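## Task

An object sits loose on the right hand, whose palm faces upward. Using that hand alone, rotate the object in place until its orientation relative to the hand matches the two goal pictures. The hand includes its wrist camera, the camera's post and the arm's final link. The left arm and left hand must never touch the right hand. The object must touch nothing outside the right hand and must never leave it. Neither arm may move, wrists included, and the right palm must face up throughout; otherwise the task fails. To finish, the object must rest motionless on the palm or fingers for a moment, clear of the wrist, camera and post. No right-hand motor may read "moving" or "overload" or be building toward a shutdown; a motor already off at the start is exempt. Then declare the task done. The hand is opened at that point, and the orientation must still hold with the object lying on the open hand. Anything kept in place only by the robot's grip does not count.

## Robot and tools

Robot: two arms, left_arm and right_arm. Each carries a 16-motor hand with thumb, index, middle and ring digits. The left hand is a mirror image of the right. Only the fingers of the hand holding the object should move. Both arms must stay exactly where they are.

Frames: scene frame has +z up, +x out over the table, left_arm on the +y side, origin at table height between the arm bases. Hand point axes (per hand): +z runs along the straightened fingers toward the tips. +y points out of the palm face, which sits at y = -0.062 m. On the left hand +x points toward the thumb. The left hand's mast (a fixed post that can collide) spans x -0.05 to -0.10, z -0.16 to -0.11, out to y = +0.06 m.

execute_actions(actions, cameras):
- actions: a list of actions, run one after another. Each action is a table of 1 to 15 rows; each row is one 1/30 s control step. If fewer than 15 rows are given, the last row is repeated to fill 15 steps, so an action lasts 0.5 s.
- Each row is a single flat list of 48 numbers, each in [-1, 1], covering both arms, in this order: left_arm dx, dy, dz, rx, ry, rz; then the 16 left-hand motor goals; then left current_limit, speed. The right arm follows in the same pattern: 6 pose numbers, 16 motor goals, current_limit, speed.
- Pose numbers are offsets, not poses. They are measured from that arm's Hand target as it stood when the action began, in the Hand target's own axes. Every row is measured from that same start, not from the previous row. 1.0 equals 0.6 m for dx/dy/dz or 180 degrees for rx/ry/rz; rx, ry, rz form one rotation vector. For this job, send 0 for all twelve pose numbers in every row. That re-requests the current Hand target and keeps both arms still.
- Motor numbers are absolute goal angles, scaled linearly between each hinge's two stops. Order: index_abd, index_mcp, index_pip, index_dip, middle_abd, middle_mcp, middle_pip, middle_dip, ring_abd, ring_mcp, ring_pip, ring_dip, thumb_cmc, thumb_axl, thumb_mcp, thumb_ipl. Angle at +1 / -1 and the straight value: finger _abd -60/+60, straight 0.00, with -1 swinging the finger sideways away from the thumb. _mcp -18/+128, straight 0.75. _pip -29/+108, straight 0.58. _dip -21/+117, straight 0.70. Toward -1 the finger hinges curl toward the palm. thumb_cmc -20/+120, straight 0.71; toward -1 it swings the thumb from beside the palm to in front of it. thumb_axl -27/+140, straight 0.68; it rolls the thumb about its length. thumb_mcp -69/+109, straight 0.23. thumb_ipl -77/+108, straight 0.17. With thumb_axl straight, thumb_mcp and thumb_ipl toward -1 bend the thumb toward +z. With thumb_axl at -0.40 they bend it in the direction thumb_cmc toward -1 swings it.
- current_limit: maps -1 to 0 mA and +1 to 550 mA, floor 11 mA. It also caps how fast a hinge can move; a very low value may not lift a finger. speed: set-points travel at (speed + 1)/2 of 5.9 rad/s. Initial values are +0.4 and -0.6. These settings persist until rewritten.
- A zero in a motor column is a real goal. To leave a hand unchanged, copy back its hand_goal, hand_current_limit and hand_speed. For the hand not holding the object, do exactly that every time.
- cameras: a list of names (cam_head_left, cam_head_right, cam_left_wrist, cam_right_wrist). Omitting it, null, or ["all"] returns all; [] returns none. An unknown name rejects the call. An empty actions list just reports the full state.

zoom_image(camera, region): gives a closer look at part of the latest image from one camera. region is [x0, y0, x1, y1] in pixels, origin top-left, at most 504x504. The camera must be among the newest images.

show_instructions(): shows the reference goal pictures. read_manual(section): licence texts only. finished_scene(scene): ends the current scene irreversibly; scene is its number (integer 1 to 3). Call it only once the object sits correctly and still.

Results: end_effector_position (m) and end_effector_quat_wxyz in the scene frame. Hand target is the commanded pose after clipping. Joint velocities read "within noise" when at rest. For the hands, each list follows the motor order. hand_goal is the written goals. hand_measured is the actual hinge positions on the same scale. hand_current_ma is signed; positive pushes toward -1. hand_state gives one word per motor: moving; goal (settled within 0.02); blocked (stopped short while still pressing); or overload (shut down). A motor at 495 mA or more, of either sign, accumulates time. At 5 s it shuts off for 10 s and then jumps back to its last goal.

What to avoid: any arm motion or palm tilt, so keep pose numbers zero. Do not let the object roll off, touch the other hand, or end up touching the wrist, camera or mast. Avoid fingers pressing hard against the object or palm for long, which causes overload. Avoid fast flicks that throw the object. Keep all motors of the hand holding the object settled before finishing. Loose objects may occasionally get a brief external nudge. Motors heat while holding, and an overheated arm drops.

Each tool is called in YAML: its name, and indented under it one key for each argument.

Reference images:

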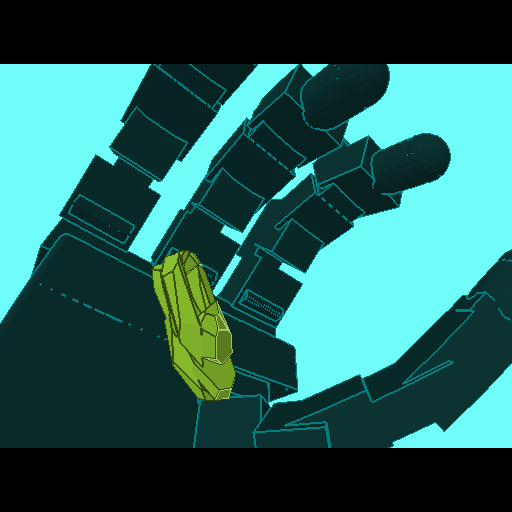

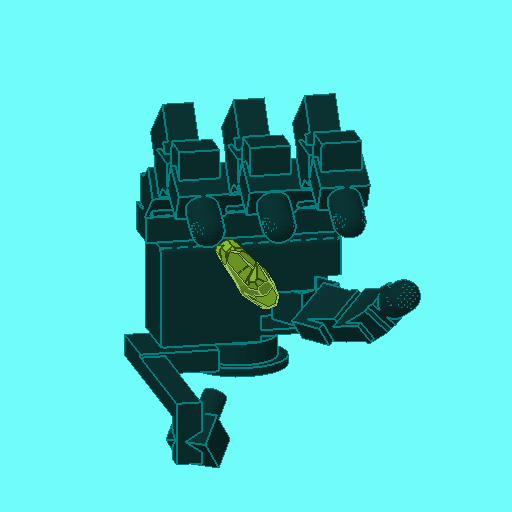

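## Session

execute_actions:
  actions: []
  cameras: ["cam_right_wrist","cam_head_right"]

zoom_image:
  camera: "cam_right_wrist"
  region: [60, 180, 440, 440]

show_instructions:

Scene clock: 0.00 s.
left_arm: end_effector_position=(+0.3915, +0.8158, +0.5604) hand_goal=(+0.000, +0.754, +0.576, +0.696, +0.000, +0.754, +0.576, +0.696, +0.000, +0.754, +0.576, +0.696, +0.714, +0.678, +0.226, +0.168) hand_measured=(+0.000, +0.754, +0.576, +0.696, +0.000, +0.754, +0.576, +0.696, +0.000, +0.754, +0.576, +0.696, +0.714, +0.678, +0.226, +0.168) hand_current_ma=(+0, +0, +0, +0, +0, +0, +0, +0, +0, +0, +0, +0, +0, +0, +0, +0) hand_state=(goal, goal, goal, goal, goal, goal, goal, goal, goal, goal, goal, goal, goal, goal, goal, goal) hand_current_limit=0.40 hand_speed=-0.60 end_effector_quat_wxyz=(+0.299, +0.295, +0.656, +0.627) | right_arm: end_effector_position=(+0.3702, -0.1063, +0.3980) hand_goal=(+0.000, +0.046, -0.008, +0.280, +0.000, +0.046, -0.008, +0.280, +0.000, +0.046, -0.008, +0.280, -0.104, +0.266, +0.032, -0.018) hand_measured=(+0.000, +0.060, -0.006, +0.282, +0.000, +0.060, -0.006, +0.282, +0.000, +0.058, -0.006, +0.282, -0.092, +0.270, +0.034, -0.016) hand_current_ma=(+0, +23, +2, +2, +0, +23, +2, +2, +0, +22, +2, +2, +20, +7, +2, +2) hand_state=(goal, goal, goal, goal, goal, goal, goal, goal, goal, goal, goal, goal, goal, goal, goal, goal) hand_current_limit=0.40 hand_speed=-0.60 end_effector_quat_wxyz=(+0.331, +0.313, +0.633, +0.627)
Joint positions: left_arm=[0.662 1.032 1.017 -0.021 0.002 -0.022] | right_arm=[0.688 1.131 0.609 0.527 0.065 -0.027]
Joint velocities: within noise
Joint torques (N m): no reading
Motor temperatures (°C): left_arm=[28 31 33 25 25 24] | right_arm=[28 30 31 28 25 26]
Heat: left arm: hottest elbow 33 °C; right arm: hottest elbow 31 °C.
Hand target: left_arm +0.3891, +0.8138, +0.5818; +0.305, +0.290, +0.644, +0.639 | right_arm +0.3709, -0.1057, +0.4198; +0.337, +0.306, +0.618, +0.641
camera_calibration:
cam_right_wrist: T_world_to_cam=[[0.45112, -0.596412, 0.663915, -0.463572], [-0.27238, -0.800429, -0.533969, 0.190813], [0.849882, 0.060047, -0.52354, 0.0293919], [0, 0, 0, 1]] pos_world=[0.236121, -0.125512, 0.425049]
Images, in order (width x height): cam_head_right 896x504, cam_right_wrist 672x504.

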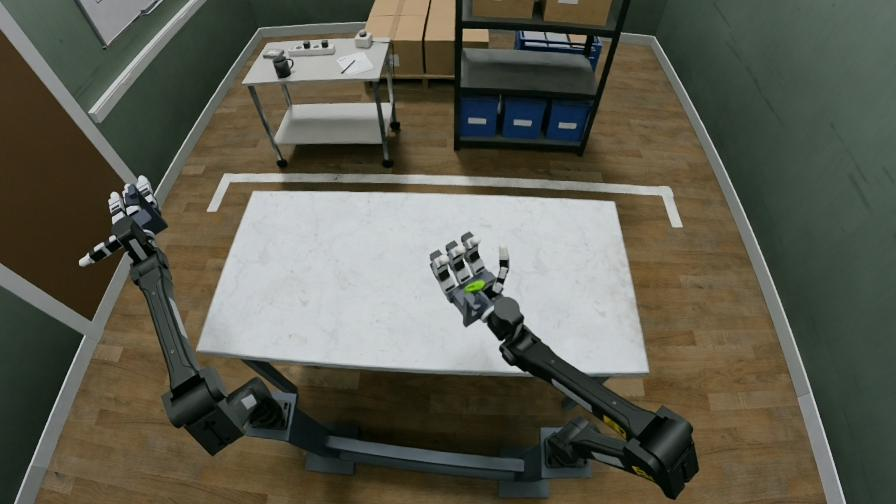

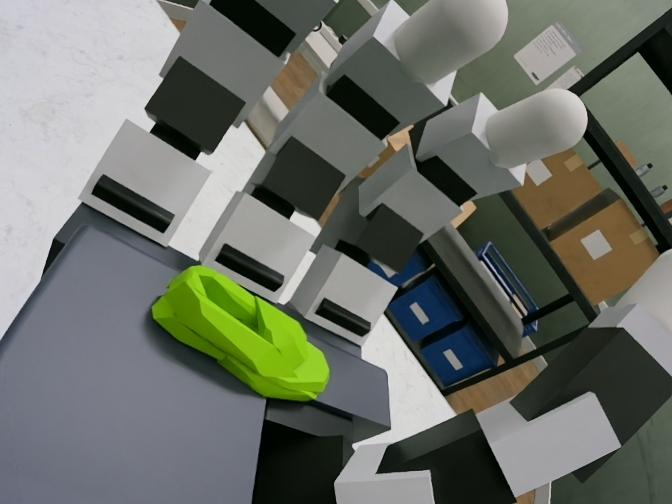

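Scaled by 1.326 from the camera's 672x504 image, which has a finer 960x720 frame.

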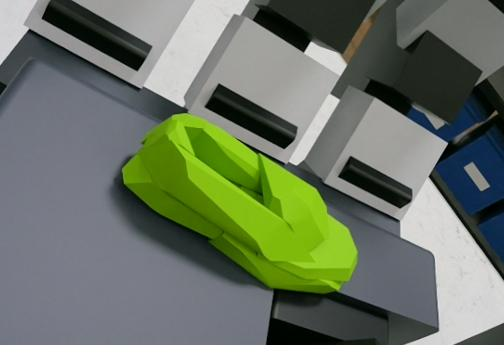

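Reference images for this scene: goal picture from the wrist camera place, goal picture looking into the palm.

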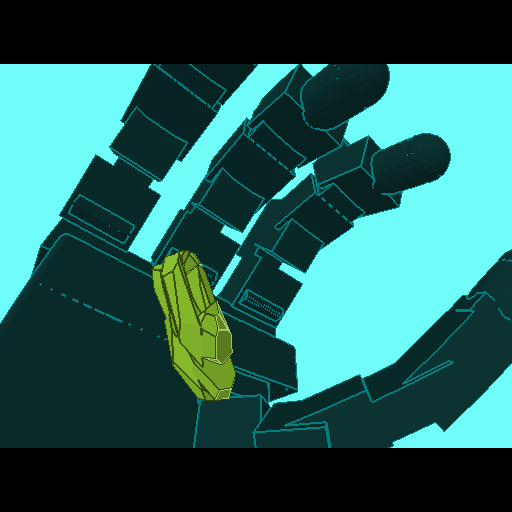

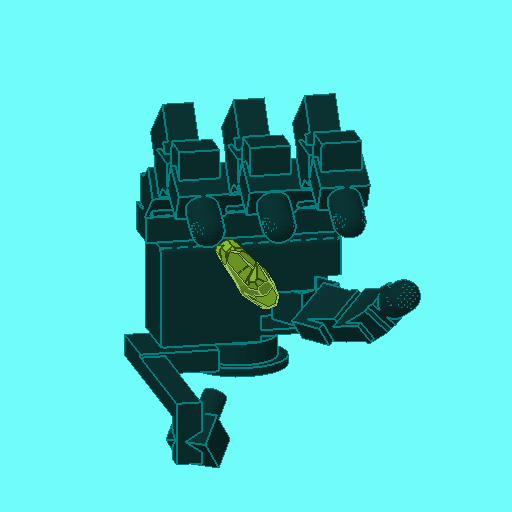

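execute_actions:
  actions:
    - [[0,0,0,0,0,0,0,0.754,0.576,0.696,0,0.754,0.576,0.696,0,0.754,0.576,0.696,0.714,0.678,0.226,0.168,0.4,-0.6,0,0,0,0,0,0,0.2,0.342,-0.883,-0.609,0,0.046,-0.008,0.28,0,0.046,-0.008,0.28,-0.104,0.266,0.032,-0.018,0.2,-0.5]]
    - [[0,0,0,0,0,0,0,0.754,0.576,0.696,0,0.754,0.576,0.696,0,0.754,0.576,0.696,0.714,0.678,0.226,0.168,0.4,-0.6,0,0,0,0,0,0,0.6,0.342,-0.9,-0.609,0,0.046,-0.008,0.28,0,0.046,-0.008,0.28,-0.104,0.266,0.032,-0.018,0.2,-0.5]]
    - [[0,0,0,0,0,0,0,0.754,0.576,0.696,0,0.754,0.576,0.696,0,0.754,0.576,0.696,0.714,0.678,0.226,0.168,0.4,-0.6,0,0,0,0,0,0,0.8,0.15,-0.9,-0.609,0,0.046,-0.008,0.28,0,0.046,-0.008,0.28,-0.104,0.266,0.032,-0.018,0.2,-0.5]]
    - [[0,0,0,0,0,0,0,0.754,0.576,0.696,0,0.754,0.576,0.696,0,0.754,0.576,0.696,0.714,0.678,0.226,0.168,0.4,-0.6,0,0,0,0,0,0,0.8,0,-0.9,-0.45,0,0.046,-0.008,0.28,0,0.046,-0.008,0.28,-0.104,0.266,0.032,-0.018,0.2,-0.7]]
  cameras: ["cam_right_wrist"]

Scene clock: 19.97 s.
left_arm: end_effector_position=(+0.3915, +0.8158, +0.5604) hand_goal=(+0.000, +0.754, +0.576, +0.696, +0.000, +0.754, +0.576, +0.696, +0.000, +0.754, +0.576, +0.696, +0.714, +0.678, +0.226, +0.168) hand_measured=(+0.000, +0.762, +0.576, +0.696, +0.000, +0.764, +0.576, +0.696, +0.000, +0.762, +0.576, +0.696, +0.724, +0.678, +0.226, +0.168) hand_current_ma=(+0, +15, +1, +0, +0, +18, +1, +0, +0, +14, +1, +0, +16, -1, +0, +0) hand_state=(goal, goal, goal, goal, goal, goal, goal, goal, goal, goal, goal, goal, goal, goal, goal, goal) hand_current_limit=0.40 hand_speed=-0.60 end_effector_quat_wxyz=(+0.299, +0.295, +0.656, +0.627) | right_arm: end_effector_position=(+0.3702, -0.1063, +0.3980) hand_goal=(+0.800, +0.000, -0.900, -0.450, +0.000, +0.046, -0.008, +0.280, +0.000, +0.046, -0.008, +0.280, -0.104, +0.266, +0.032, -0.018) hand_measured=(+0.798, +0.008, -0.900, -0.454, +0.000, +0.060, -0.006, +0.282, +0.000, +0.058, -0.006, +0.282, -0.092, +0.270, +0.034, -0.016) hand_current_ma=(-2, +12, +1, -3, +0, +23, +2, +2, +0, +22, +2, +2, +20, +7, +2, +2) hand_state=(goal, goal, goal, goal, goal, goal, goal, goal, goal, goal, goal, goal, goal, goal, goal, goal) hand_current_limit=0.20 hand_speed=-0.70 end_effector_quat_wxyz=(+0.331, +0.313, +0.633, +0.627)
Joint positions: left_arm=[0.662 1.032 1.017 -0.021 0.002 -0.022] | right_arm=[0.688 1.131 0.609 0.527 0.065 -0.027]
Joint torques (N m): left_arm=[-0.03 -6.48 12.34 3.95 -0.02 0.13] | right_arm=[-0.26 -6.83 13.42 3.41 0.18 0.01]
Motor temperatures (°C): left_arm=[28 31 45 25 25 24] | right_arm=[28 30 33 29 25 26]
Heat: left arm: hottest elbow 45 °C; right arm: hottest elbow 33 °C.
Hand target: left_arm +0.3891, +0.8138, +0.5818; +0.305, +0.290, +0.644, +0.639 | right_arm +0.3709, -0.1057, +0.4198; +0.337, +0.306, +0.618, +0.641
Off the commanded pose: left_arm 0.022 m, 2 deg | right_arm 0.022 m, 3 deg.
camera_calibration:
cam_right_wrist: T_world_to_cam=[[0.45112, -0.596412, 0.663915, -0.463572], [-0.27238, -0.800429, -0.533969, 0.190813], [0.849882, 0.060047, -0.52354, 0.0293919], [0, 0, 0, 1]]
Images, in order: cam_right_wrist.

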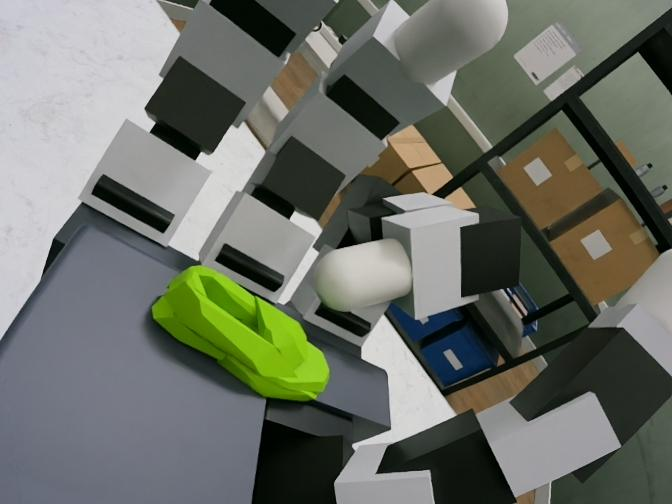

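Tip sits behind the B end. Pull.

execute_actions:
  actions:
    - [[0,0,0,0,0,0,0,0.754,0.576,0.696,0,0.754,0.576,0.696,0,0.754,0.576,0.696,0.714,0.678,0.226,0.168,0.4,-0.6,0,0,0,0,0,0,0.8,-0.1,-0.9,-0.3,0,0.046,-0.008,0.28,0,0.046,-0.008,0.28,-0.104,0.266,0.032,-0.018,0.2,-0.7]]
    - [[0,0,0,0,0,0,0,0.754,0.576,0.696,0,0.754,0.576,0.696,0,0.754,0.576,0.696,0.714,0.678,0.226,0.168,0.4,-0.6,0,0,0,0,0,0,0.8,-0.2,-0.9,-0.2,0,0.046,-0.008,0.28,0,0.046,-0.008,0.28,-0.104,0.266,0.032,-0.018,0.2,-0.75]]
    - [[0,0,0,0,0,0,0,0.754,0.576,0.696,0,0.754,0.576,0.696,0,0.754,0.576,0.696,0.714,0.678,0.226,0.168,0.4,-0.6,0,0,0,0,0,0,0.85,-0.27,-0.9,-0.1,0,0.046,-0.008,0.28,0,0.046,-0.008,0.28,-0.104,0.266,0.032,-0.018,0.2,-0.75]]
  cameras: ["cam_right_wrist"]

Scene clock: 26.13 s.
left_arm: end_effector_position=(+0.3915, +0.8158, +0.5604) hand_goal=(+0.000, +0.754, +0.576, +0.696, +0.000, +0.754, +0.576, +0.696, +0.000, +0.754, +0.576, +0.696, +0.714, +0.678, +0.226, +0.168) hand_measured=(+0.000, +0.762, +0.576, +0.696, +0.000, +0.764, +0.576, +0.696, +0.000, +0.762, +0.576, +0.696, +0.724, +0.678, +0.226, +0.168) hand_current_ma=(+0, +15, +1, +0, +0, +18, +1, +0, +0, +14, +1, +0, +16, -1, +0, +0) hand_state=(goal, goal, goal, goal, goal, goal, goal, goal, goal, goal, goal, goal, goal, goal, goal, goal) hand_current_limit=0.40 hand_speed=-0.60 end_effector_quat_wxyz=(+0.299, +0.295, +0.656, +0.627) | right_arm: end_effector_position=(+0.3702, -0.1063, +0.3980) hand_goal=(+0.850, -0.270, -0.900, -0.100, +0.000, +0.046, -0.008, +0.280, +0.000, +0.046, -0.008, +0.280, -0.104, +0.266, +0.032, -0.018) hand_measured=(+0.850, -0.264, -0.900, -0.104, +0.000, +0.060, -0.006, +0.282, +0.000, +0.058, -0.006, +0.282, -0.092, +0.270, +0.034, -0.016) hand_current_ma=(+0, +7, +0, -3, +0, +23, +2, +2, +0, +22, +2, +2, +20, +7, +2, +2) hand_state=(goal, goal, goal, goal, goal, goal, goal, goal, goal, goal, goal, goal, goal, goal, goal, goal) hand_current_limit=0.20 hand_speed=-0.75 end_effector_quat_wxyz=(+0.331, +0.313, +0.633, +0.627)
Joint positions: left_arm=[0.662 1.032 1.017 -0.021 0.002 -0.022] | right_arm=[0.688 1.131 0.609 0.527 0.065 -0.027]
Joint torques (N m): left_arm=[-0.09 -6.65 12.34 3.93 -0.01 0.13] | right_arm=[-0.21 -6.77 13.38 3.38 0.18 0.02]
Hand target: left_arm +0.3891, +0.8138, +0.5818; +0.305, +0.290, +0.644, +0.639 | right_arm +0.3709, -0.1057, +0.4198; +0.337, +0.306, +0.618, +0.641
Off the commanded pose: left_arm 0.022 m, 2 deg | right_arm 0.022 m, 3 deg.
camera_calibration:
cam_right_wrist: T_world_to_cam=[[0.45112, -0.596412, 0.663915, -0.463572], [-0.27238, -0.800429, -0.533969, 0.190813], [0.849882, 0.060047, -0.52354, 0.0293919], [0, 0, 0, 1]]
Images, in order: cam_right_wrist.

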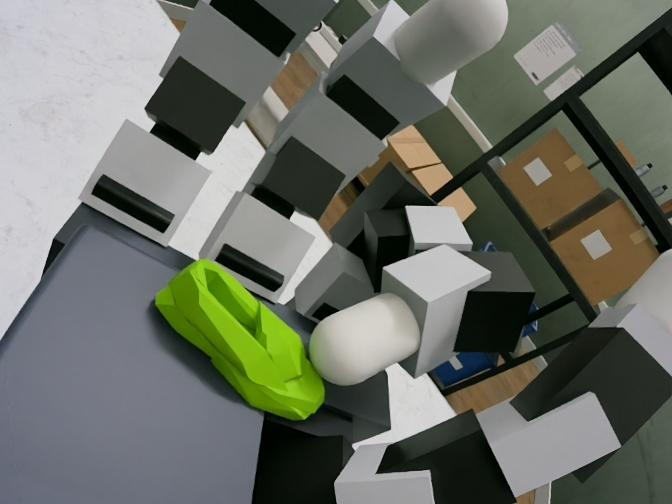

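Rotating nicely. Continue.

execute_actions:
  actions:
    - [[0,0,0,0,0,0,0,0.754,0.576,0.696,0,0.754,0.576,0.696,0,0.754,0.576,0.696,0.714,0.678,0.226,0.168,0.4,-0.6,0,0,0,0,0,0,0.9,-0.33,-0.9,0.02,0,0.046,-0.008,0.28,0,0.046,-0.008,0.28,-0.104,0.266,0.032,-0.018,0.2,-0.75]]
    - [[0,0,0,0,0,0,0,0.754,0.576,0.696,0,0.754,0.576,0.696,0,0.754,0.576,0.696,0.714,0.678,0.226,0.168,0.4,-0.6,0,0,0,0,0,0,0.95,-0.38,-0.9,0.14,0,0.046,-0.008,0.28,0,0.046,-0.008,0.28,-0.104,0.266,0.032,-0.018,0.2,-0.75]]
  cameras: ["cam_right_wrist"]

Scene clock: 30.67 s.
left_arm: end_effector_position=(+0.3915, +0.8158, +0.5604) hand_goal=(+0.000, +0.754, +0.576, +0.696, +0.000, +0.754, +0.576, +0.696, +0.000, +0.754, +0.576, +0.696, +0.714, +0.678, +0.226, +0.168) hand_measured=(+0.000, +0.762, +0.576, +0.696, +0.000, +0.764, +0.576, +0.696, +0.000, +0.762, +0.576, +0.696, +0.724, +0.678, +0.226, +0.168) hand_current_ma=(+0, +15, +1, +0, +0, +18, +1, +0, +0, +14, +1, +0, +16, -1, +0, +0) hand_state=(goal, goal, goal, goal, goal, goal, goal, goal, goal, goal, goal, goal, goal, goal, goal, goal) hand_current_limit=0.40 hand_speed=-0.60 end_effector_quat_wxyz=(+0.299, +0.295, +0.656, +0.627) | right_arm: end_effector_position=(+0.3702, -0.1063, +0.3980) hand_goal=(+0.950, -0.380, -0.900, +0.140, +0.000, +0.046, -0.008, +0.280, +0.000, +0.046, -0.008, +0.280, -0.104, +0.266, +0.032, -0.018) hand_measured=(+0.948, -0.378, -0.900, +0.136, +0.000, +0.060, -0.006, +0.282, +0.000, +0.058, -0.006, +0.282, -0.092, +0.270, +0.034, -0.016) hand_current_ma=(-1, +1, +0, -3, +0, +23, +2, +2, +0, +22, +2, +2, +20, +7, +2, +2) hand_state=(goal, goal, goal, goal, goal, goal, goal, goal, goal, goal, goal, goal, goal, goal, goal, goal) hand_current_limit=0.20 hand_speed=-0.75 end_effector_quat_wxyz=(+0.331, +0.313, +0.633, +0.627)
Joint positions: left_arm=[0.662 1.032 1.017 -0.021 0.002 -0.022] | right_arm=[0.688 1.131 0.609 0.527 0.065 -0.027]
Joint torques (N m): left_arm=[0.09 -6.65 12.33 3.96 -0.02 0.12] | right_arm=[-0.21 -6.89 13.38 3.38 0.19 0.01]
Hand target: left_arm +0.3891, +0.8138, +0.5818; +0.305, +0.290, +0.644, +0.639 | right_arm +0.3709, -0.1057, +0.4198; +0.337, +0.306, +0.618, +0.641
Off the commanded pose: left_arm 0.022 m, 2 deg | right_arm 0.022 m, 3 deg.
camera_calibration:
cam_right_wrist: T_world_to_cam=[[0.45112, -0.596412, 0.663915, -0.463572], [-0.27238, -0.800429, -0.533969, 0.190813], [0.849882, 0.060047, -0.52354, 0.0293919], [0, 0, 0, 1]]
Images, in order: cam_right_wrist.

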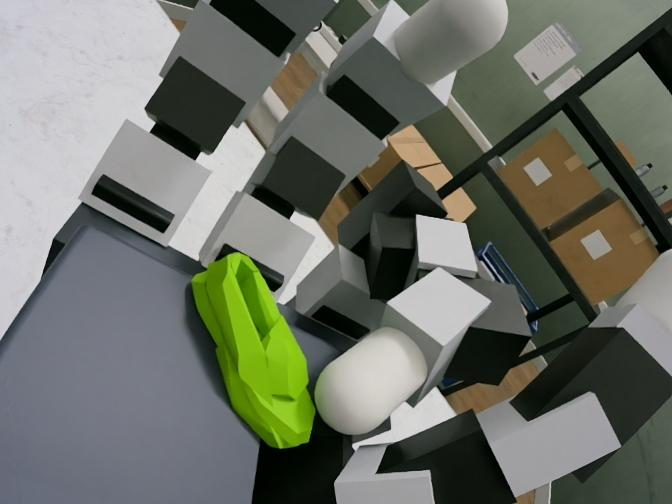

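zoom_image:
  camera: "cam_right_wrist"
  region: [150, 230, 390, 470]

Scaled by 2.100 from the camera's 672x504 image, which has a finer 960x720 frame.

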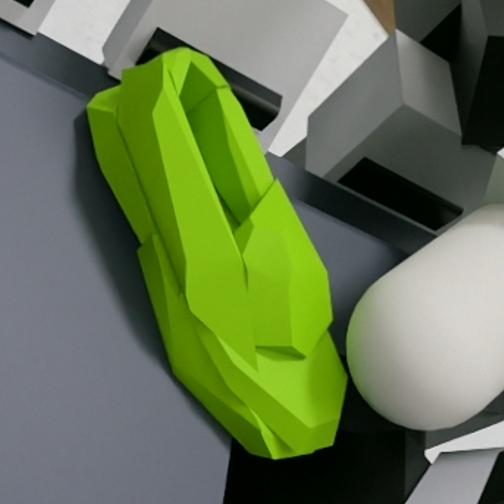

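execute_actions:
  actions:
    - [[0,0,0,0,0,0,0,0.754,0.576,0.696,0,0.754,0.576,0.696,0,0.754,0.576,0.696,0.714,0.678,0.226,0.168,0.4,-0.6,0,0,0,0,0,0,0.97,-0.4,-0.9,0.18,0,0.046,-0.008,0.28,0,0.046,-0.008,0.28,-0.104,0.266,0.032,-0.018,0.2,-0.85]]
  cameras: ["cam_right_wrist"]

zoom_image:
  camera: "cam_right_wrist"
  region: [150, 230, 390, 470]

Scene clock: 40.80 s.
left_arm: end_effector_position=(+0.3915, +0.8158, +0.5604) hand_goal=(+0.000, +0.754, +0.576, +0.696, +0.000, +0.754, +0.576, +0.696, +0.000, +0.754, +0.576, +0.696, +0.714, +0.678, +0.226, +0.168) hand_measured=(+0.000, +0.762, +0.576, +0.696, +0.000, +0.764, +0.576, +0.696, +0.000, +0.762, +0.576, +0.696, +0.724, +0.678, +0.226, +0.168) hand_current_ma=(+0, +15, +1, +0, +0, +18, +1, +0, +0, +14, +1, +0, +16, -1, +0, +0) hand_state=(goal, goal, goal, goal, goal, goal, goal, goal, goal, goal, goal, goal, goal, goal, goal, goal) hand_current_limit=0.40 hand_speed=-0.60 end_effector_quat_wxyz=(+0.299, +0.295, +0.656, +0.627) | right_arm: end_effector_position=(+0.3702, -0.1063, +0.3980) hand_goal=(+0.970, -0.400, -0.900, +0.180, +0.000, +0.046, -0.008, +0.280, +0.000, +0.046, -0.008, +0.280, -0.104, +0.266, +0.032, -0.018) hand_measured=(+0.968, -0.398, -0.900, +0.176, +0.000, +0.060, -0.006, +0.282, +0.000, +0.058, -0.006, +0.282, -0.092, +0.270, +0.034, -0.016) hand_current_ma=(-1, +1, +0, -3, +0, +23, +2, +2, +0, +22, +2, +2, +20, +7, +2, +2) hand_state=(goal, goal, goal, goal, goal, goal, goal, goal, goal, goal, goal, goal, goal, goal, goal, goal) hand_current_limit=0.20 hand_speed=-0.85 end_effector_quat_wxyz=(+0.331, +0.313, +0.633, +0.627)
Joint positions: left_arm=[0.662 1.032 1.017 -0.021 0.002 -0.022] | right_arm=[0.688 1.131 0.609 0.527 0.065 -0.027]
Joint torques (N m): left_arm=[-0.03 -6.53 12.36 3.95 -0.02 0.12] | right_arm=[-0.32 -6.71 13.38 3.38 0.18 0.02]
Motor temperatures (°C): left_arm=[28 31 52 26 25 24] | right_arm=[28 31 35 29 25 26]
Heat: left arm: hottest elbow 52 °C; right arm: hottest elbow 35 °C.
Hand target: left_arm +0.3891, +0.8138, +0.5818; +0.305, +0.290, +0.644, +0.639 | right_arm +0.3709, -0.1057, +0.4198; +0.337, +0.306, +0.618, +0.641
Off the commanded pose: left_arm 0.022 m, 2 deg | right_arm 0.022 m, 3 deg.
camera_calibration:
cam_right_wrist: T_world_to_cam=[[0.45112, -0.596412, 0.663915, -0.463572], [-0.27238, -0.800429, -0.533969, 0.190813], [0.849882, 0.060047, -0.52354, 0.0293919], [0, 0, 0, 1]]
Images, in order: cam_right_wrist.

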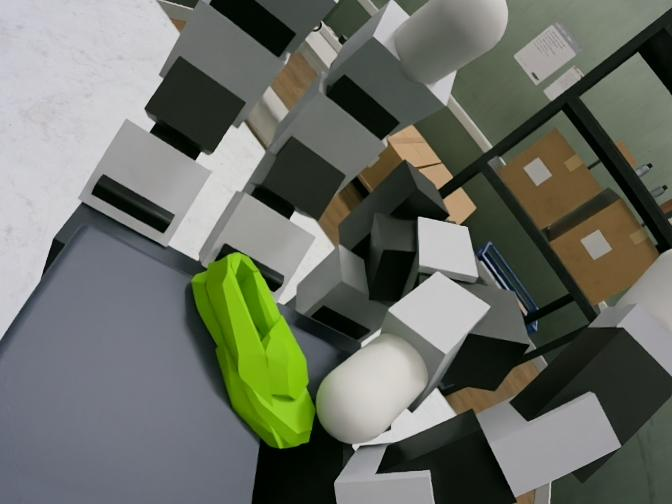

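Scaled by 2.100 from the camera's 672x504 image, which has a finer 960x720 frame.

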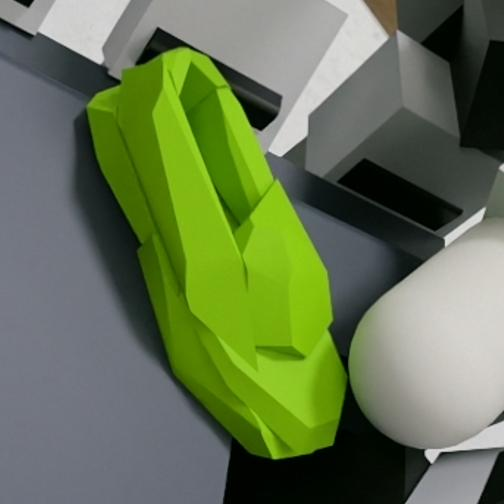

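execute_actions:
  actions:
    - [[0,0,0,0,0,0,0,0.754,0.576,0.696,0,0.754,0.576,0.696,0,0.754,0.576,0.696,0.714,0.678,0.226,0.168,0.4,-0.6,0,0,0,0,0,0,0.6,-0.3,-0.9,0.14,0,0.046,-0.008,0.28,0,0.046,-0.008,0.28,0.3,0.266,0.032,-0.018,0.2,-0.7]]
    - [[0,0,0,0,0,0,0,0.754,0.576,0.696,0,0.754,0.576,0.696,0,0.754,0.576,0.696,0.714,0.678,0.226,0.168,0.4,-0.6,0,0,0,0,0,0,0.3,-0.1,-0.9,-0.15,0,0.046,-0.008,0.28,0,0.046,-0.008,0.28,0.714,-0.2,-0.2,-0.018,0.2,-0.6]]
    - [[0,0,0,0,0,0,0,0.754,0.576,0.696,0,0.754,0.576,0.696,0,0.754,0.576,0.696,0.714,0.678,0.226,0.168,0.4,-0.6,0,0,0,0,0,0,0,0.3,-0.6,-0.15,0,0.046,-0.008,0.28,0,0.046,-0.008,0.28,0.95,-0.3,-0.6,-0.4,0.2,-0.5]]
    - [[0,0,0,0,0,0,0,0.754,0.576,0.696,0,0.754,0.576,0.696,0,0.754,0.576,0.696,0.714,0.678,0.226,0.168,0.4,-0.6,0,0,0,0,0,0,0,0.046,-0.008,0.28,0,0.046,-0.008,0.28,0,0.046,-0.008,0.28,0.95,-0.3,-0.85,-0.8,0.2,-0.6]]
    - [[0,0,0,0,0,0,0,0.754,0.576,0.696,0,0.754,0.576,0.696,0,0.754,0.576,0.696,0.714,0.678,0.226,0.168,0.4,-0.6,0,0,0,0,0,0,0,0.046,-0.008,0.28,0,0.046,-0.008,0.28,0,0.046,-0.008,0.28,0.85,-0.3,-0.9,-0.85,0.2,-0.75]]
  cameras: ["cam_right_wrist"]

Scene clock: 52.57 s.
left_arm: end_effector_position=(+0.3915, +0.8158, +0.5604) hand_goal=(+0.000, +0.754, +0.576, +0.696, +0.000, +0.754, +0.576, +0.696, +0.000, +0.754, +0.576, +0.696, +0.714, +0.678, +0.226, +0.168) hand_measured=(+0.000, +0.762, +0.576, +0.696, +0.000, +0.764, +0.576, +0.696, +0.000, +0.762, +0.576, +0.696, +0.724, +0.678, +0.226, +0.168) hand_current_ma=(+0, +15, +1, +0, +0, +18, +1, +0, +0, +14, +1, +0, +16, -1, +0, +0) hand_state=(goal, goal, goal, goal, goal, goal, goal, goal, goal, goal, goal, goal, goal, goal, goal, goal) hand_current_limit=0.40 hand_speed=-0.60 end_effector_quat_wxyz=(+0.299, +0.295, +0.656, +0.627) | right_arm: end_effector_position=(+0.3702, -0.1063, +0.3980) hand_goal=(+0.000, +0.046, -0.008, +0.280, +0.000, +0.046, -0.008, +0.280, +0.000, +0.046, -0.008, +0.280, +0.850, -0.300, -0.900, -0.850) hand_measured=(+0.002, +0.058, -0.010, +0.276, +0.000, +0.060, -0.006, +0.282, +0.000, +0.058, -0.006, +0.282, +0.858, -0.296, -0.900, -0.850) hand_current_ma=(+2, +19, -3, -3, +0, +23, +2, +2, +0, +22, +2, +2, +10, +5, +0, +0) hand_state=(goal, goal, goal, goal, goal, goal, goal, goal, goal, goal, goal, goal, goal, goal, goal, goal) hand_current_limit=0.20 hand_speed=-0.75 end_effector_quat_wxyz=(+0.331, +0.313, +0.633, +0.627)
Joint positions: left_arm=[0.662 1.032 1.017 -0.021 0.002 -0.022] | right_arm=[0.688 1.131 0.609 0.527 0.065 -0.027]
Joint torques (N m): left_arm=[-0.09 -6.48 12.36 3.95 -0.02 0.12] | right_arm=[-0.15 -6.89 13.44 3.44 0.19 0.04]
Hand target: left_arm +0.3891, +0.8138, +0.5818; +0.305, +0.290, +0.644, +0.639 | right_arm +0.3709, -0.1057, +0.4198; +0.337, +0.306, +0.618, +0.641
Off the commanded pose: left_arm 0.022 m, 2 deg | right_arm 0.022 m, 3 deg.
camera_calibration:
cam_right_wrist: T_world_to_cam=[[0.45112, -0.596412, 0.663915, -0.463572], [-0.27238, -0.800429, -0.533969, 0.190813], [0.849882, 0.060047, -0.52354, 0.0293919], [0, 0, 0, 1]]
Images, in order: cam_right_wrist.

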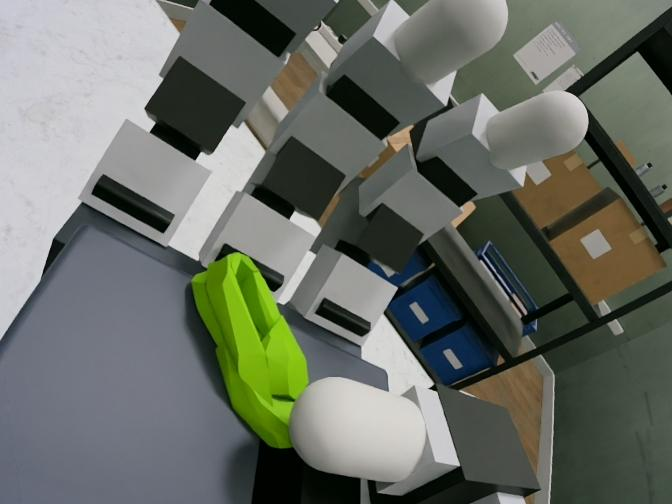

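execute_actions:
  actions:
    - [[0,0,0,0,0,0,0,0.754,0.576,0.696,0,0.754,0.576,0.696,0,0.754,0.576,0.696,0.714,0.678,0.226,0.168,0.4,-0.6,0,0,0,0,0,0,0,0.046,-0.008,0.28,0,0.046,-0.008,0.28,0,0.046,-0.008,0.28,0.76,-0.3,-0.9,-0.85,0.2,-0.85]]
  cameras: ["cam_right_wrist"]

Scene clock: 57.07 s.
left_arm: end_effector_position=(+0.3915, +0.8158, +0.5604) hand_goal=(+0.000, +0.754, +0.576, +0.696, +0.000, +0.754, +0.576, +0.696, +0.000, +0.754, +0.576, +0.696, +0.714, +0.678, +0.226, +0.168) hand_measured=(+0.000, +0.762, +0.576, +0.696, +0.000, +0.764, +0.576, +0.696, +0.000, +0.762, +0.576, +0.696, +0.724, +0.678, +0.226, +0.168) hand_current_ma=(+0, +15, +1, +0, +0, +18, +1, +0, +0, +14, +1, +0, +16, -1, +0, +0) hand_state=(goal, goal, goal, goal, goal, goal, goal, goal, goal, goal, goal, goal, goal, goal, goal, goal) hand_current_limit=0.40 hand_speed=-0.60 end_effector_quat_wxyz=(+0.299, +0.295, +0.656, +0.627) | right_arm: end_effector_position=(+0.3702, -0.1063, +0.3980) hand_goal=(+0.000, +0.046, -0.008, +0.280, +0.000, +0.046, -0.008, +0.280, +0.000, +0.046, -0.008, +0.280, +0.760, -0.300, -0.900, -0.850) hand_measured=(+0.002, +0.058, -0.010, +0.276, +0.000, +0.060, -0.006, +0.282, +0.000, +0.058, -0.006, +0.282, +0.766, -0.296, -0.900, -0.850) hand_current_ma=(+2, +19, -3, -3, +0, +23, +2, +2, +0, +22, +2, +2, +9, +5, +0, +0) hand_state=(goal, goal, goal, goal, goal, goal, goal, goal, goal, goal, goal, goal, goal, goal, goal, goal) hand_current_limit=0.20 hand_speed=-0.85 end_effector_quat_wxyz=(+0.331, +0.313, +0.633, +0.627)
Joint positions: left_arm=[0.662 1.032 1.017 -0.021 0.002 -0.022] | right_arm=[0.688 1.131 0.609 0.527 0.065 -0.027]
Joint torques (N m): left_arm=[0.03 -6.48 12.31 3.95 -0.01 0.13] | right_arm=[-0.26 -6.83 13.39 3.41 0.18 0.05]
Hand target: left_arm +0.3891, +0.8138, +0.5818; +0.305, +0.290, +0.644, +0.639 | right_arm +0.3709, -0.1057, +0.4198; +0.337, +0.306, +0.618, +0.641
Off the commanded pose: left_arm 0.022 m, 2 deg | right_arm 0.022 m, 3 deg.
camera_calibration:
cam_right_wrist: T_world_to_cam=[[0.45112, -0.596412, 0.663915, -0.463572], [-0.27238, -0.800429, -0.533969, 0.190813], [0.849882, 0.060047, -0.52354, 0.0293919], [0, 0, 0, 1]]
Images, in order: cam_right_wrist.

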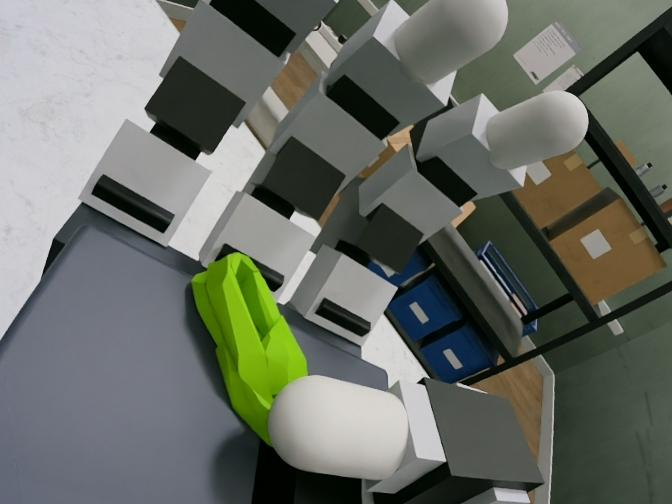

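Not yet touching; continue in small steps.

execute_actions:
  actions:
    - [[0,0,0,0,0,0,0,0.754,0.576,0.696,0,0.754,0.576,0.696,0,0.754,0.576,0.696,0.714,0.678,0.226,0.168,0.4,-0.6,0,0,0,0,0,0,0,0.046,-0.008,0.28,0,0.046,-0.008,0.28,0,0.046,-0.008,0.28,0.74,-0.25,-0.95,-0.9,0.2,-0.85]]
  cameras: ["cam_right_wrist"]

Scene clock: 60.10 s.
left_arm: end_effector_position=(+0.3915, +0.8158, +0.5604) hand_goal=(+0.000, +0.754, +0.576, +0.696, +0.000, +0.754, +0.576, +0.696, +0.000, +0.754, +0.576, +0.696, +0.714, +0.678, +0.226, +0.168) hand_measured=(+0.000, +0.762, +0.576, +0.696, +0.000, +0.764, +0.576, +0.696, +0.000, +0.762, +0.576, +0.696, +0.724, +0.678, +0.226, +0.168) hand_current_ma=(+0, +15, +1, +0, +0, +18, +1, +0, +0, +14, +1, +0, +16, -1, +0, +0) hand_state=(goal, goal, goal, goal, goal, goal, goal, goal, goal, goal, goal, goal, goal, goal, goal, goal) hand_current_limit=0.40 hand_speed=-0.60 end_effector_quat_wxyz=(+0.299, +0.295, +0.656, +0.627) | right_arm: end_effector_position=(+0.3702, -0.1063, +0.3980) hand_goal=(+0.000, +0.046, -0.008, +0.280, +0.000, +0.046, -0.008, +0.280, +0.000, +0.046, -0.008, +0.280, +0.740, -0.250, -0.950, -0.900) hand_measured=(+0.002, +0.058, -0.010, +0.276, +0.000, +0.060, -0.006, +0.282, +0.000, +0.058, -0.006, +0.282, +0.752, -0.268, -0.918, -0.872) hand_current_ma=(+2, +19, -3, -3, +0, +23, +2, +2, +0, +22, +2, +2, +20, -41, +96, +87) hand_state=(goal, goal, goal, goal, goal, goal, goal, goal, goal, goal, goal, goal, goal, goal, blocked, blocked) hand_current_limit=0.20 hand_speed=-0.85 end_effector_quat_wxyz=(+0.331, +0.313, +0.633, +0.627)
Joint positions: left_arm=[0.662 1.032 1.017 -0.021 0.002 -0.022] | right_arm=[0.688 1.131 0.609 0.527 0.065 -0.027]
Joint torques (N m): left_arm=[0.03 -6.53 12.37 3.93 -0.02 0.12] | right_arm=[-0.21 -6.89 13.41 3.41 0.18 0.05]
Motor temperatures (°C): left_arm=[28 31 57 26 25 24] | right_arm=[28 31 37 29 25 26]
Heat: left arm: hottest elbow 57 °C; right arm: hottest elbow 37 °C.
Hand target: left_arm +0.3891, +0.8138, +0.5818; +0.305, +0.290, +0.644, +0.639 | right_arm +0.3709, -0.1057, +0.4198; +0.337, +0.306, +0.618, +0.641
Off the commanded pose: left_arm 0.022 m, 2 deg | right_arm 0.022 m, 3 deg.
camera_calibration:
cam_right_wrist: T_world_to_cam=[[0.45112, -0.596412, 0.663915, -0.463572], [-0.27238, -0.800429, -0.533969, 0.190813], [0.849882, 0.060047, -0.52354, 0.0293919], [0, 0, 0, 1]]
Images, in order: cam_right_wrist.

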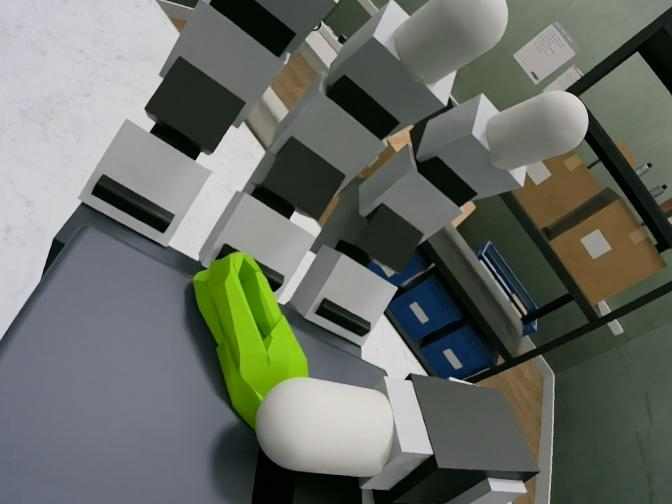

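Contact now. A small push.

execute_actions:
  actions:
    - [[0,0,0,0,0,0,0,0.754,0.576,0.696,0,0.754,0.576,0.696,0,0.754,0.576,0.696,0.714,0.678,0.226,0.168,0.4,-0.6,0,0,0,0,0,0,0,0.046,-0.008,0.28,0,0.046,-0.008,0.28,0,0.046,-0.008,0.28,0.68,-0.25,-0.93,-0.89,0.2,-0.85]]
    - [[0,0,0,0,0,0,0,0.754,0.576,0.696,0,0.754,0.576,0.696,0,0.754,0.576,0.696,0.714,0.678,0.226,0.168,0.4,-0.6,0,0,0,0,0,0,0,0.046,-0.008,0.28,0,0.046,-0.008,0.28,0,0.046,-0.008,0.28,0.95,-0.3,-0.8,-0.75,0.2,-0.7]]
    - [[0,0,0,0,0,0,0,0.754,0.576,0.696,0,0.754,0.576,0.696,0,0.754,0.576,0.696,0.714,0.678,0.226,0.168,0.4,-0.6,0,0,0,0,0,0,0,0.046,-0.008,0.28,0,0.046,-0.008,0.28,0,0.046,-0.008,0.28,0.95,-0.3,-0.5,-0.3,0.2,-0.5]]
  cameras: ["cam_right_wrist"]

zoom_image:
  camera: "cam_right_wrist"
  region: [150, 230, 390, 470]

Scene clock: 65.87 s.
left_arm: end_effector_position=(+0.3915, +0.8158, +0.5604) hand_goal=(+0.000, +0.754, +0.576, +0.696, +0.000, +0.754, +0.576, +0.696, +0.000, +0.754, +0.576, +0.696, +0.714, +0.678, +0.226, +0.168) hand_measured=(+0.000, +0.762, +0.576, +0.696, +0.000, +0.764, +0.576, +0.696, +0.000, +0.762, +0.576, +0.696, +0.724, +0.678, +0.226, +0.168) hand_current_ma=(+0, +15, +1, +0, +0, +18, +1, +0, +0, +14, +1, +0, +16, -1, +0, +0) hand_state=(goal, goal, goal, goal, goal, goal, goal, goal, goal, goal, goal, goal, goal, goal, goal, goal) hand_current_limit=0.40 hand_speed=-0.60 end_effector_quat_wxyz=(+0.299, +0.295, +0.656, +0.627) | right_arm: end_effector_position=(+0.3702, -0.1063, +0.3980) hand_goal=(+0.000, +0.046, -0.008, +0.280, +0.000, +0.046, -0.008, +0.280, +0.000, +0.046, -0.008, +0.280, +0.950, -0.300, -0.500, -0.300) hand_measured=(+0.002, +0.058, -0.010, +0.276, +0.000, +0.060, -0.006, +0.282, +0.000, +0.058, -0.006, +0.282, +0.956, -0.296, -0.500, -0.302) hand_current_ma=(+2, +19, -3, -3, +0, +23, +2, +2, +0, +22, +2, +2, +6, +5, +1, -2) hand_state=(goal, goal, goal, goal, goal, goal, goal, goal, goal, goal, goal, goal, goal, goal, goal, goal) hand_current_limit=0.20 hand_speed=-0.50 end_effector_quat_wxyz=(+0.331, +0.313, +0.633, +0.627)
Joint positions: left_arm=[0.662 1.032 1.017 -0.021 0.002 -0.022] | right_arm=[0.688 1.131 0.609 0.527 0.065 -0.027]
Joint torques (N m): left_arm=[-0.03 -6.53 12.31 3.93 -0.01 0.12] | right_arm=[-0.15 -6.89 13.42 3.43 0.18 0]
Hand target: left_arm +0.3891, +0.8138, +0.5818; +0.305, +0.290, +0.644, +0.639 | right_arm +0.3709, -0.1057, +0.4198; +0.337, +0.306, +0.618, +0.641
Off the commanded pose: left_arm 0.022 m, 2 deg | right_arm 0.022 m, 3 deg.
camera_calibration:
cam_right_wrist: T_world_to_cam=[[0.45112, -0.596412, 0.663915, -0.463572], [-0.27238, -0.800429, -0.533969, 0.190813], [0.849882, 0.060047, -0.52354, 0.0293919], [0, 0, 0, 1]]
Images, in order: cam_right_wrist.

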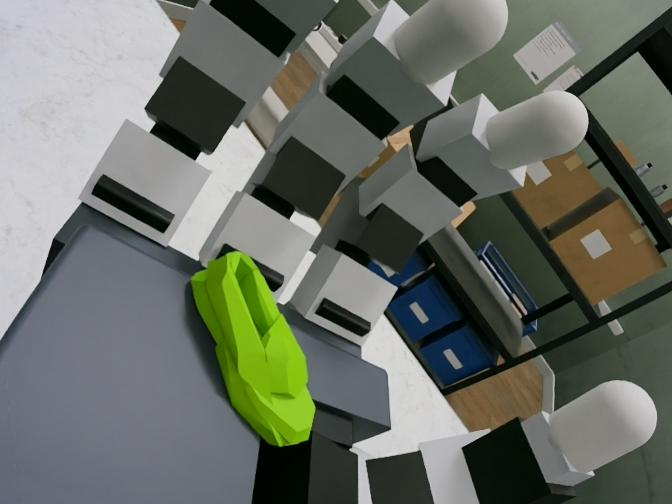

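Scaled by 2.100 from the camera's 672x504 image, which has a finer 960x720 frame.

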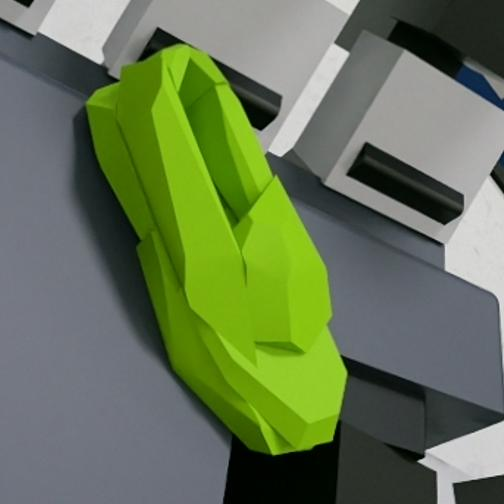

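execute_actions:
  actions:
    - [[0,0,0,0,0,0,0,0.754,0.576,0.696,0,0.754,0.576,0.696,0,0.754,0.576,0.696,0.714,0.678,0.226,0.168,0.4,-0.6,0,0,0,0,0,0,0,0.046,-0.008,0.28,0,0.046,-0.008,0.28,0,0.046,-0.008,0.28,0.95,-0.25,-0.85,-0.8,0.2,-0.5]]
    - [[0,0,0,0,0,0,0,0.754,0.576,0.696,0,0.754,0.576,0.696,0,0.754,0.576,0.696,0.714,0.678,0.226,0.168,0.4,-0.6,0,0,0,0,0,0,0,0.046,-0.008,0.28,0,0.046,-0.008,0.28,0,0.046,-0.008,0.28,0.88,-0.25,-0.95,-0.9,0.2,-0.7]]
    - [[0,0,0,0,0,0,0,0.754,0.576,0.696,0,0.754,0.576,0.696,0,0.754,0.576,0.696,0.714,0.678,0.226,0.168,0.4,-0.6,0,0,0,0,0,0,0,0.046,-0.008,0.28,0,0.046,-0.008,0.28,0,0.046,-0.008,0.28,0.68,-0.25,-0.95,-0.9,0.2,-0.8]]
  cameras: ["cam_right_wrist"]

Scene clock: 72.00 s.
left_arm: end_effector_position=(+0.3915, +0.8158, +0.5604) hand_goal=(+0.000, +0.754, +0.576, +0.696, +0.000, +0.754, +0.576, +0.696, +0.000, +0.754, +0.576, +0.696, +0.714, +0.678, +0.226, +0.168) hand_measured=(+0.000, +0.762, +0.576, +0.696, +0.000, +0.764, +0.576, +0.696, +0.000, +0.762, +0.576, +0.696, +0.724, +0.678, +0.226, +0.168) hand_current_ma=(+0, +15, +1, +0, +0, +18, +1, +0, +0, +14, +1, +0, +16, -1, +0, +0) hand_state=(goal, goal, goal, goal, goal, goal, goal, goal, goal, goal, goal, goal, goal, goal, goal, goal) hand_current_limit=0.40 hand_speed=-0.60 end_effector_quat_wxyz=(+0.299, +0.295, +0.656, +0.627) | right_arm: end_effector_position=(+0.3702, -0.1063, +0.3980) hand_goal=(+0.000, +0.046, -0.008, +0.280, +0.000, +0.046, -0.008, +0.280, +0.000, +0.046, -0.008, +0.280, +0.680, -0.250, -0.950, -0.900) hand_measured=(+0.002, +0.058, -0.010, +0.276, +0.000, +0.060, -0.006, +0.282, +0.000, +0.058, -0.006, +0.282, +0.746, -0.258, -0.908, -0.882) hand_current_ma=(+2, +19, -3, -3, +0, +23, +2, +2, +0, +22, +2, +2, +189, -12, +140, +51) hand_state=(goal, goal, goal, goal, goal, goal, goal, goal, goal, goal, goal, goal, blocked, goal, blocked, goal) hand_current_limit=0.20 hand_speed=-0.80 end_effector_quat_wxyz=(+0.331, +0.313, +0.633, +0.627)
Joint positions: left_arm=[0.662 1.032 1.017 -0.021 0.002 -0.022] | right_arm=[0.688 1.131 0.609 0.527 0.065 -0.027]
Joint torques (N m): left_arm=[-0.09 -6.53 12.36 3.92 -0.02 0.12] | right_arm=[-0.21 -6.83 13.39 3.43 0.18 0.04]
Hand target: left_arm +0.3891, +0.8138, +0.5818; +0.305, +0.290, +0.644, +0.639 | right_arm +0.3709, -0.1057, +0.4198; +0.337, +0.306, +0.618, +0.641
Off the commanded pose: left_arm 0.022 m, 2 deg | right_arm 0.022 m, 3 deg.
camera_calibration:
cam_right_wrist: T_world_to_cam=[[0.45112, -0.596412, 0.663915, -0.463572], [-0.27238, -0.800429, -0.533969, 0.190813], [0.849882, 0.060047, -0.52354, 0.0293919], [0, 0, 0, 1]]
Images, in order: cam_right_wrist.

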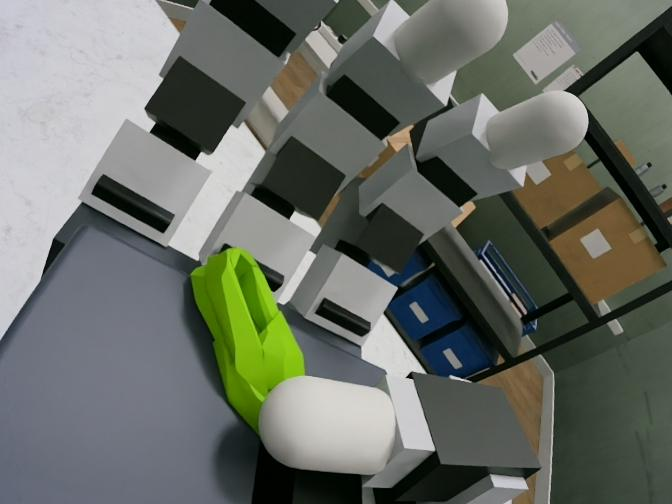

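Keep pushing slightly, raising pressure.

execute_actions:
  actions:
    - [[0,0,0,0,0,0,0,0.754,0.576,0.696,0,0.754,0.576,0.696,0,0.754,0.576,0.696,0.714,0.678,0.226,0.168,0.4,-0.6,0,0,0,0,0,0,0,0.046,-0.008,0.28,0,0.046,-0.008,0.28,0,0.046,-0.008,0.28,0.6,-0.25,-0.9,-0.86,0.2,-0.8]]
  cameras: ["cam_right_wrist"]

Scene clock: 74.57 s.
left_arm: end_effector_position=(+0.3915, +0.8158, +0.5604) hand_goal=(+0.000, +0.754, +0.576, +0.696, +0.000, +0.754, +0.576, +0.696, +0.000, +0.754, +0.576, +0.696, +0.714, +0.678, +0.226, +0.168) hand_measured=(+0.000, +0.762, +0.576, +0.696, +0.000, +0.764, +0.576, +0.696, +0.000, +0.762, +0.576, +0.696, +0.724, +0.678, +0.226, +0.168) hand_current_ma=(+0, +15, +1, +0, +0, +18, +1, +0, +0, +14, +1, +0, +16, -1, +0, +0) hand_state=(goal, goal, goal, goal, goal, goal, goal, goal, goal, goal, goal, goal, goal, goal, goal, goal) hand_current_limit=0.40 hand_speed=-0.60 end_effector_quat_wxyz=(+0.299, +0.295, +0.656, +0.627) | right_arm: end_effector_position=(+0.3702, -0.1063, +0.3980) hand_goal=(+0.000, +0.046, -0.008, +0.280, +0.000, +0.046, -0.008, +0.280, +0.000, +0.046, -0.008, +0.280, +0.600, -0.250, -0.900, -0.860) hand_measured=(+0.002, +0.058, -0.010, +0.276, +0.000, +0.060, -0.006, +0.282, +0.000, +0.058, -0.006, +0.282, +0.634, -0.258, -0.884, -0.854) hand_current_ma=(+2, +19, -3, -3, +0, +23, +2, +2, +0, +22, +2, +2, +77, -12, +37, +12) hand_state=(goal, goal, goal, goal, goal, goal, goal, goal, goal, goal, goal, goal, blocked, goal, goal, goal) hand_current_limit=0.20 hand_speed=-0.80 end_effector_quat_wxyz=(+0.331, +0.313, +0.633, +0.627)
Joint positions: left_arm=[0.662 1.032 1.017 -0.021 0.002 -0.022] | right_arm=[0.688 1.131 0.609 0.527 0.065 -0.027]
Joint torques (N m): left_arm=[0.03 -6.48 12.36 3.92 -0.01 0.12] | right_arm=[-0.21 -6.83 13.39 3.43 0.18 0.05]
Hand target: left_arm +0.3891, +0.8138, +0.5818; +0.305, +0.290, +0.644, +0.639 | right_arm +0.3709, -0.1057, +0.4198; +0.337, +0.306, +0.618, +0.641
Off the commanded pose: left_arm 0.022 m, 2 deg | right_arm 0.022 m, 3 deg.
camera_calibration:
cam_right_wrist: T_world_to_cam=[[0.45112, -0.596412, 0.663915, -0.463572], [-0.27238, -0.800429, -0.533969, 0.190813], [0.849882, 0.060047, -0.52354, 0.0293919], [0, 0, 0, 1]]
Images, in order: cam_right_wrist.

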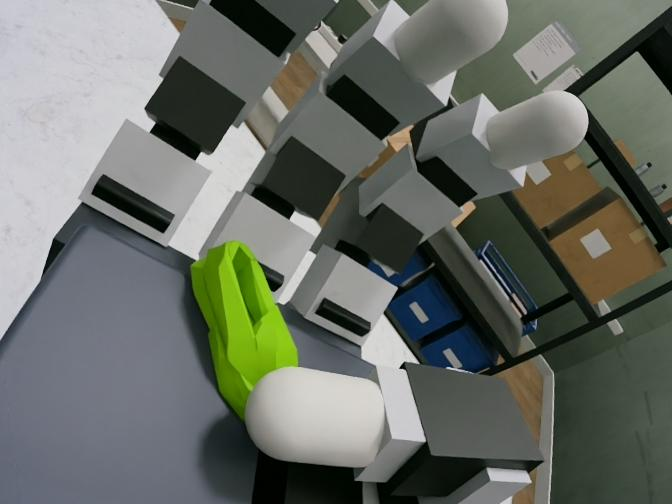

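Rotated some. Retract straight back along the sweep.

execute_actions:
  actions:
    - [[0,0,0,0,0,0,0,0.754,0.576,0.696,0,0.754,0.576,0.696,0,0.754,0.576,0.696,0.714,0.678,0.226,0.168,0.4,-0.6,0,0,0,0,0,0,0,0.046,-0.008,0.28,0,0.046,-0.008,0.28,0,0.046,-0.008,0.28,0.75,-0.25,-0.8,-0.85,0.2,-0.8]]
    - [[0,0,0,0,0,0,0,0.754,0.576,0.696,0,0.754,0.576,0.696,0,0.754,0.576,0.696,0.714,0.678,0.226,0.168,0.4,-0.6,0,0,0,0,0,0,0,0.046,-0.008,0.28,0,0.046,-0.008,0.28,0,0.046,-0.008,0.28,0.95,-0.3,-0.5,-0.3,0.2,-0.5]]
  cameras: ["cam_right_wrist"]

zoom_image:
  camera: "cam_right_wrist"
  region: [150, 230, 390, 470]

Scene clock: 78.77 s.
left_arm: end_effector_position=(+0.3915, +0.8158, +0.5604) hand_goal=(+0.000, +0.754, +0.576, +0.696, +0.000, +0.754, +0.576, +0.696, +0.000, +0.754, +0.576, +0.696, +0.714, +0.678, +0.226, +0.168) hand_measured=(+0.000, +0.762, +0.576, +0.696, +0.000, +0.764, +0.576, +0.696, +0.000, +0.762, +0.576, +0.696, +0.724, +0.678, +0.226, +0.168) hand_current_ma=(+0, +15, +1, +0, +0, +18, +1, +0, +0, +14, +1, +0, +16, -1, +0, +0) hand_state=(goal, goal, goal, goal, goal, goal, goal, goal, goal, goal, goal, goal, goal, goal, goal, goal) hand_current_limit=0.40 hand_speed=-0.60 end_effector_quat_wxyz=(+0.299, +0.295, +0.656, +0.627) | right_arm: end_effector_position=(+0.3702, -0.1063, +0.3980) hand_goal=(+0.000, +0.046, -0.008, +0.280, +0.000, +0.046, -0.008, +0.280, +0.000, +0.046, -0.008, +0.280, +0.950, -0.300, -0.500, -0.300) hand_measured=(+0.002, +0.058, -0.010, +0.276, +0.000, +0.060, -0.006, +0.282, +0.000, +0.058, -0.006, +0.282, +0.956, -0.296, -0.500, -0.302) hand_current_ma=(+2, +19, -3, -3, +0, +23, +2, +2, +0, +22, +2, +2, +6, +6, +1, -2) hand_state=(goal, goal, goal, goal, goal, goal, goal, goal, goal, goal, goal, goal, goal, goal, goal, goal) hand_current_limit=0.20 hand_speed=-0.50 end_effector_quat_wxyz=(+0.331, +0.313, +0.633, +0.627)
Joint positions: left_arm=[0.662 1.032 1.017 -0.021 0.002 -0.022] | right_arm=[0.688 1.131 0.609 0.527 0.065 -0.027]
Joint torques (N m): left_arm=[-0.03 -6.53 12.36 3.96 -0.01 0.13] | right_arm=[-0.15 -6.89 13.42 3.4 0.18 0]
Hand target: left_arm +0.3891, +0.8138, +0.5818; +0.305, +0.290, +0.644, +0.639 | right_arm +0.3709, -0.1057, +0.4198; +0.337, +0.306, +0.618, +0.641
Off the commanded pose: left_arm 0.022 m, 2 deg | right_arm 0.022 m, 3 deg.
camera_calibration:
cam_right_wrist: T_world_to_cam=[[0.45112, -0.596412, 0.663915, -0.463572], [-0.27238, -0.800429, -0.533969, 0.190813], [0.849882, 0.060047, -0.52354, 0.0293919], [0, 0, 0, 1]]
Images, in order: cam_right_wrist.

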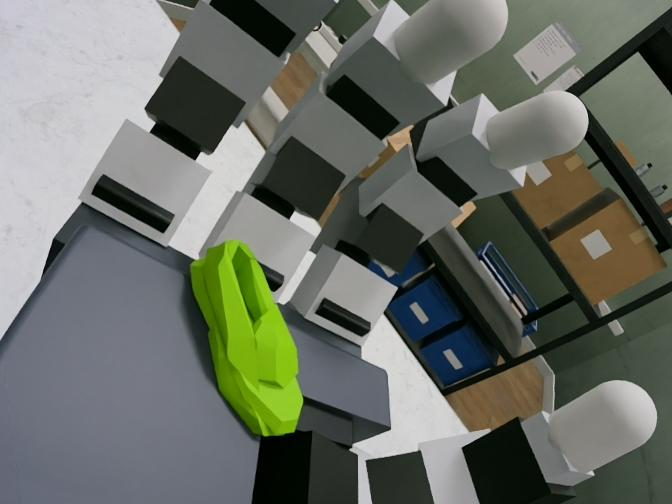

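Scaled by 2.100 from the camera's 672x504 image, which has a finer 960x720 frame.

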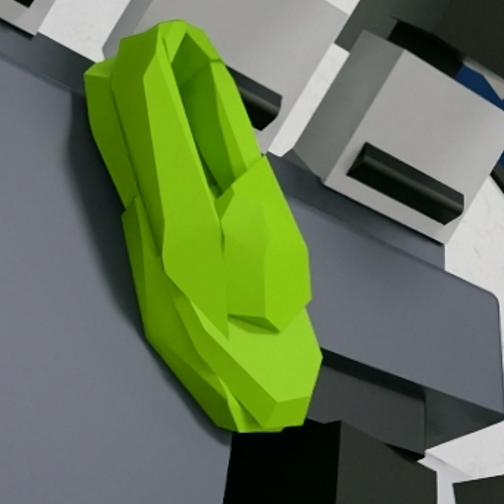

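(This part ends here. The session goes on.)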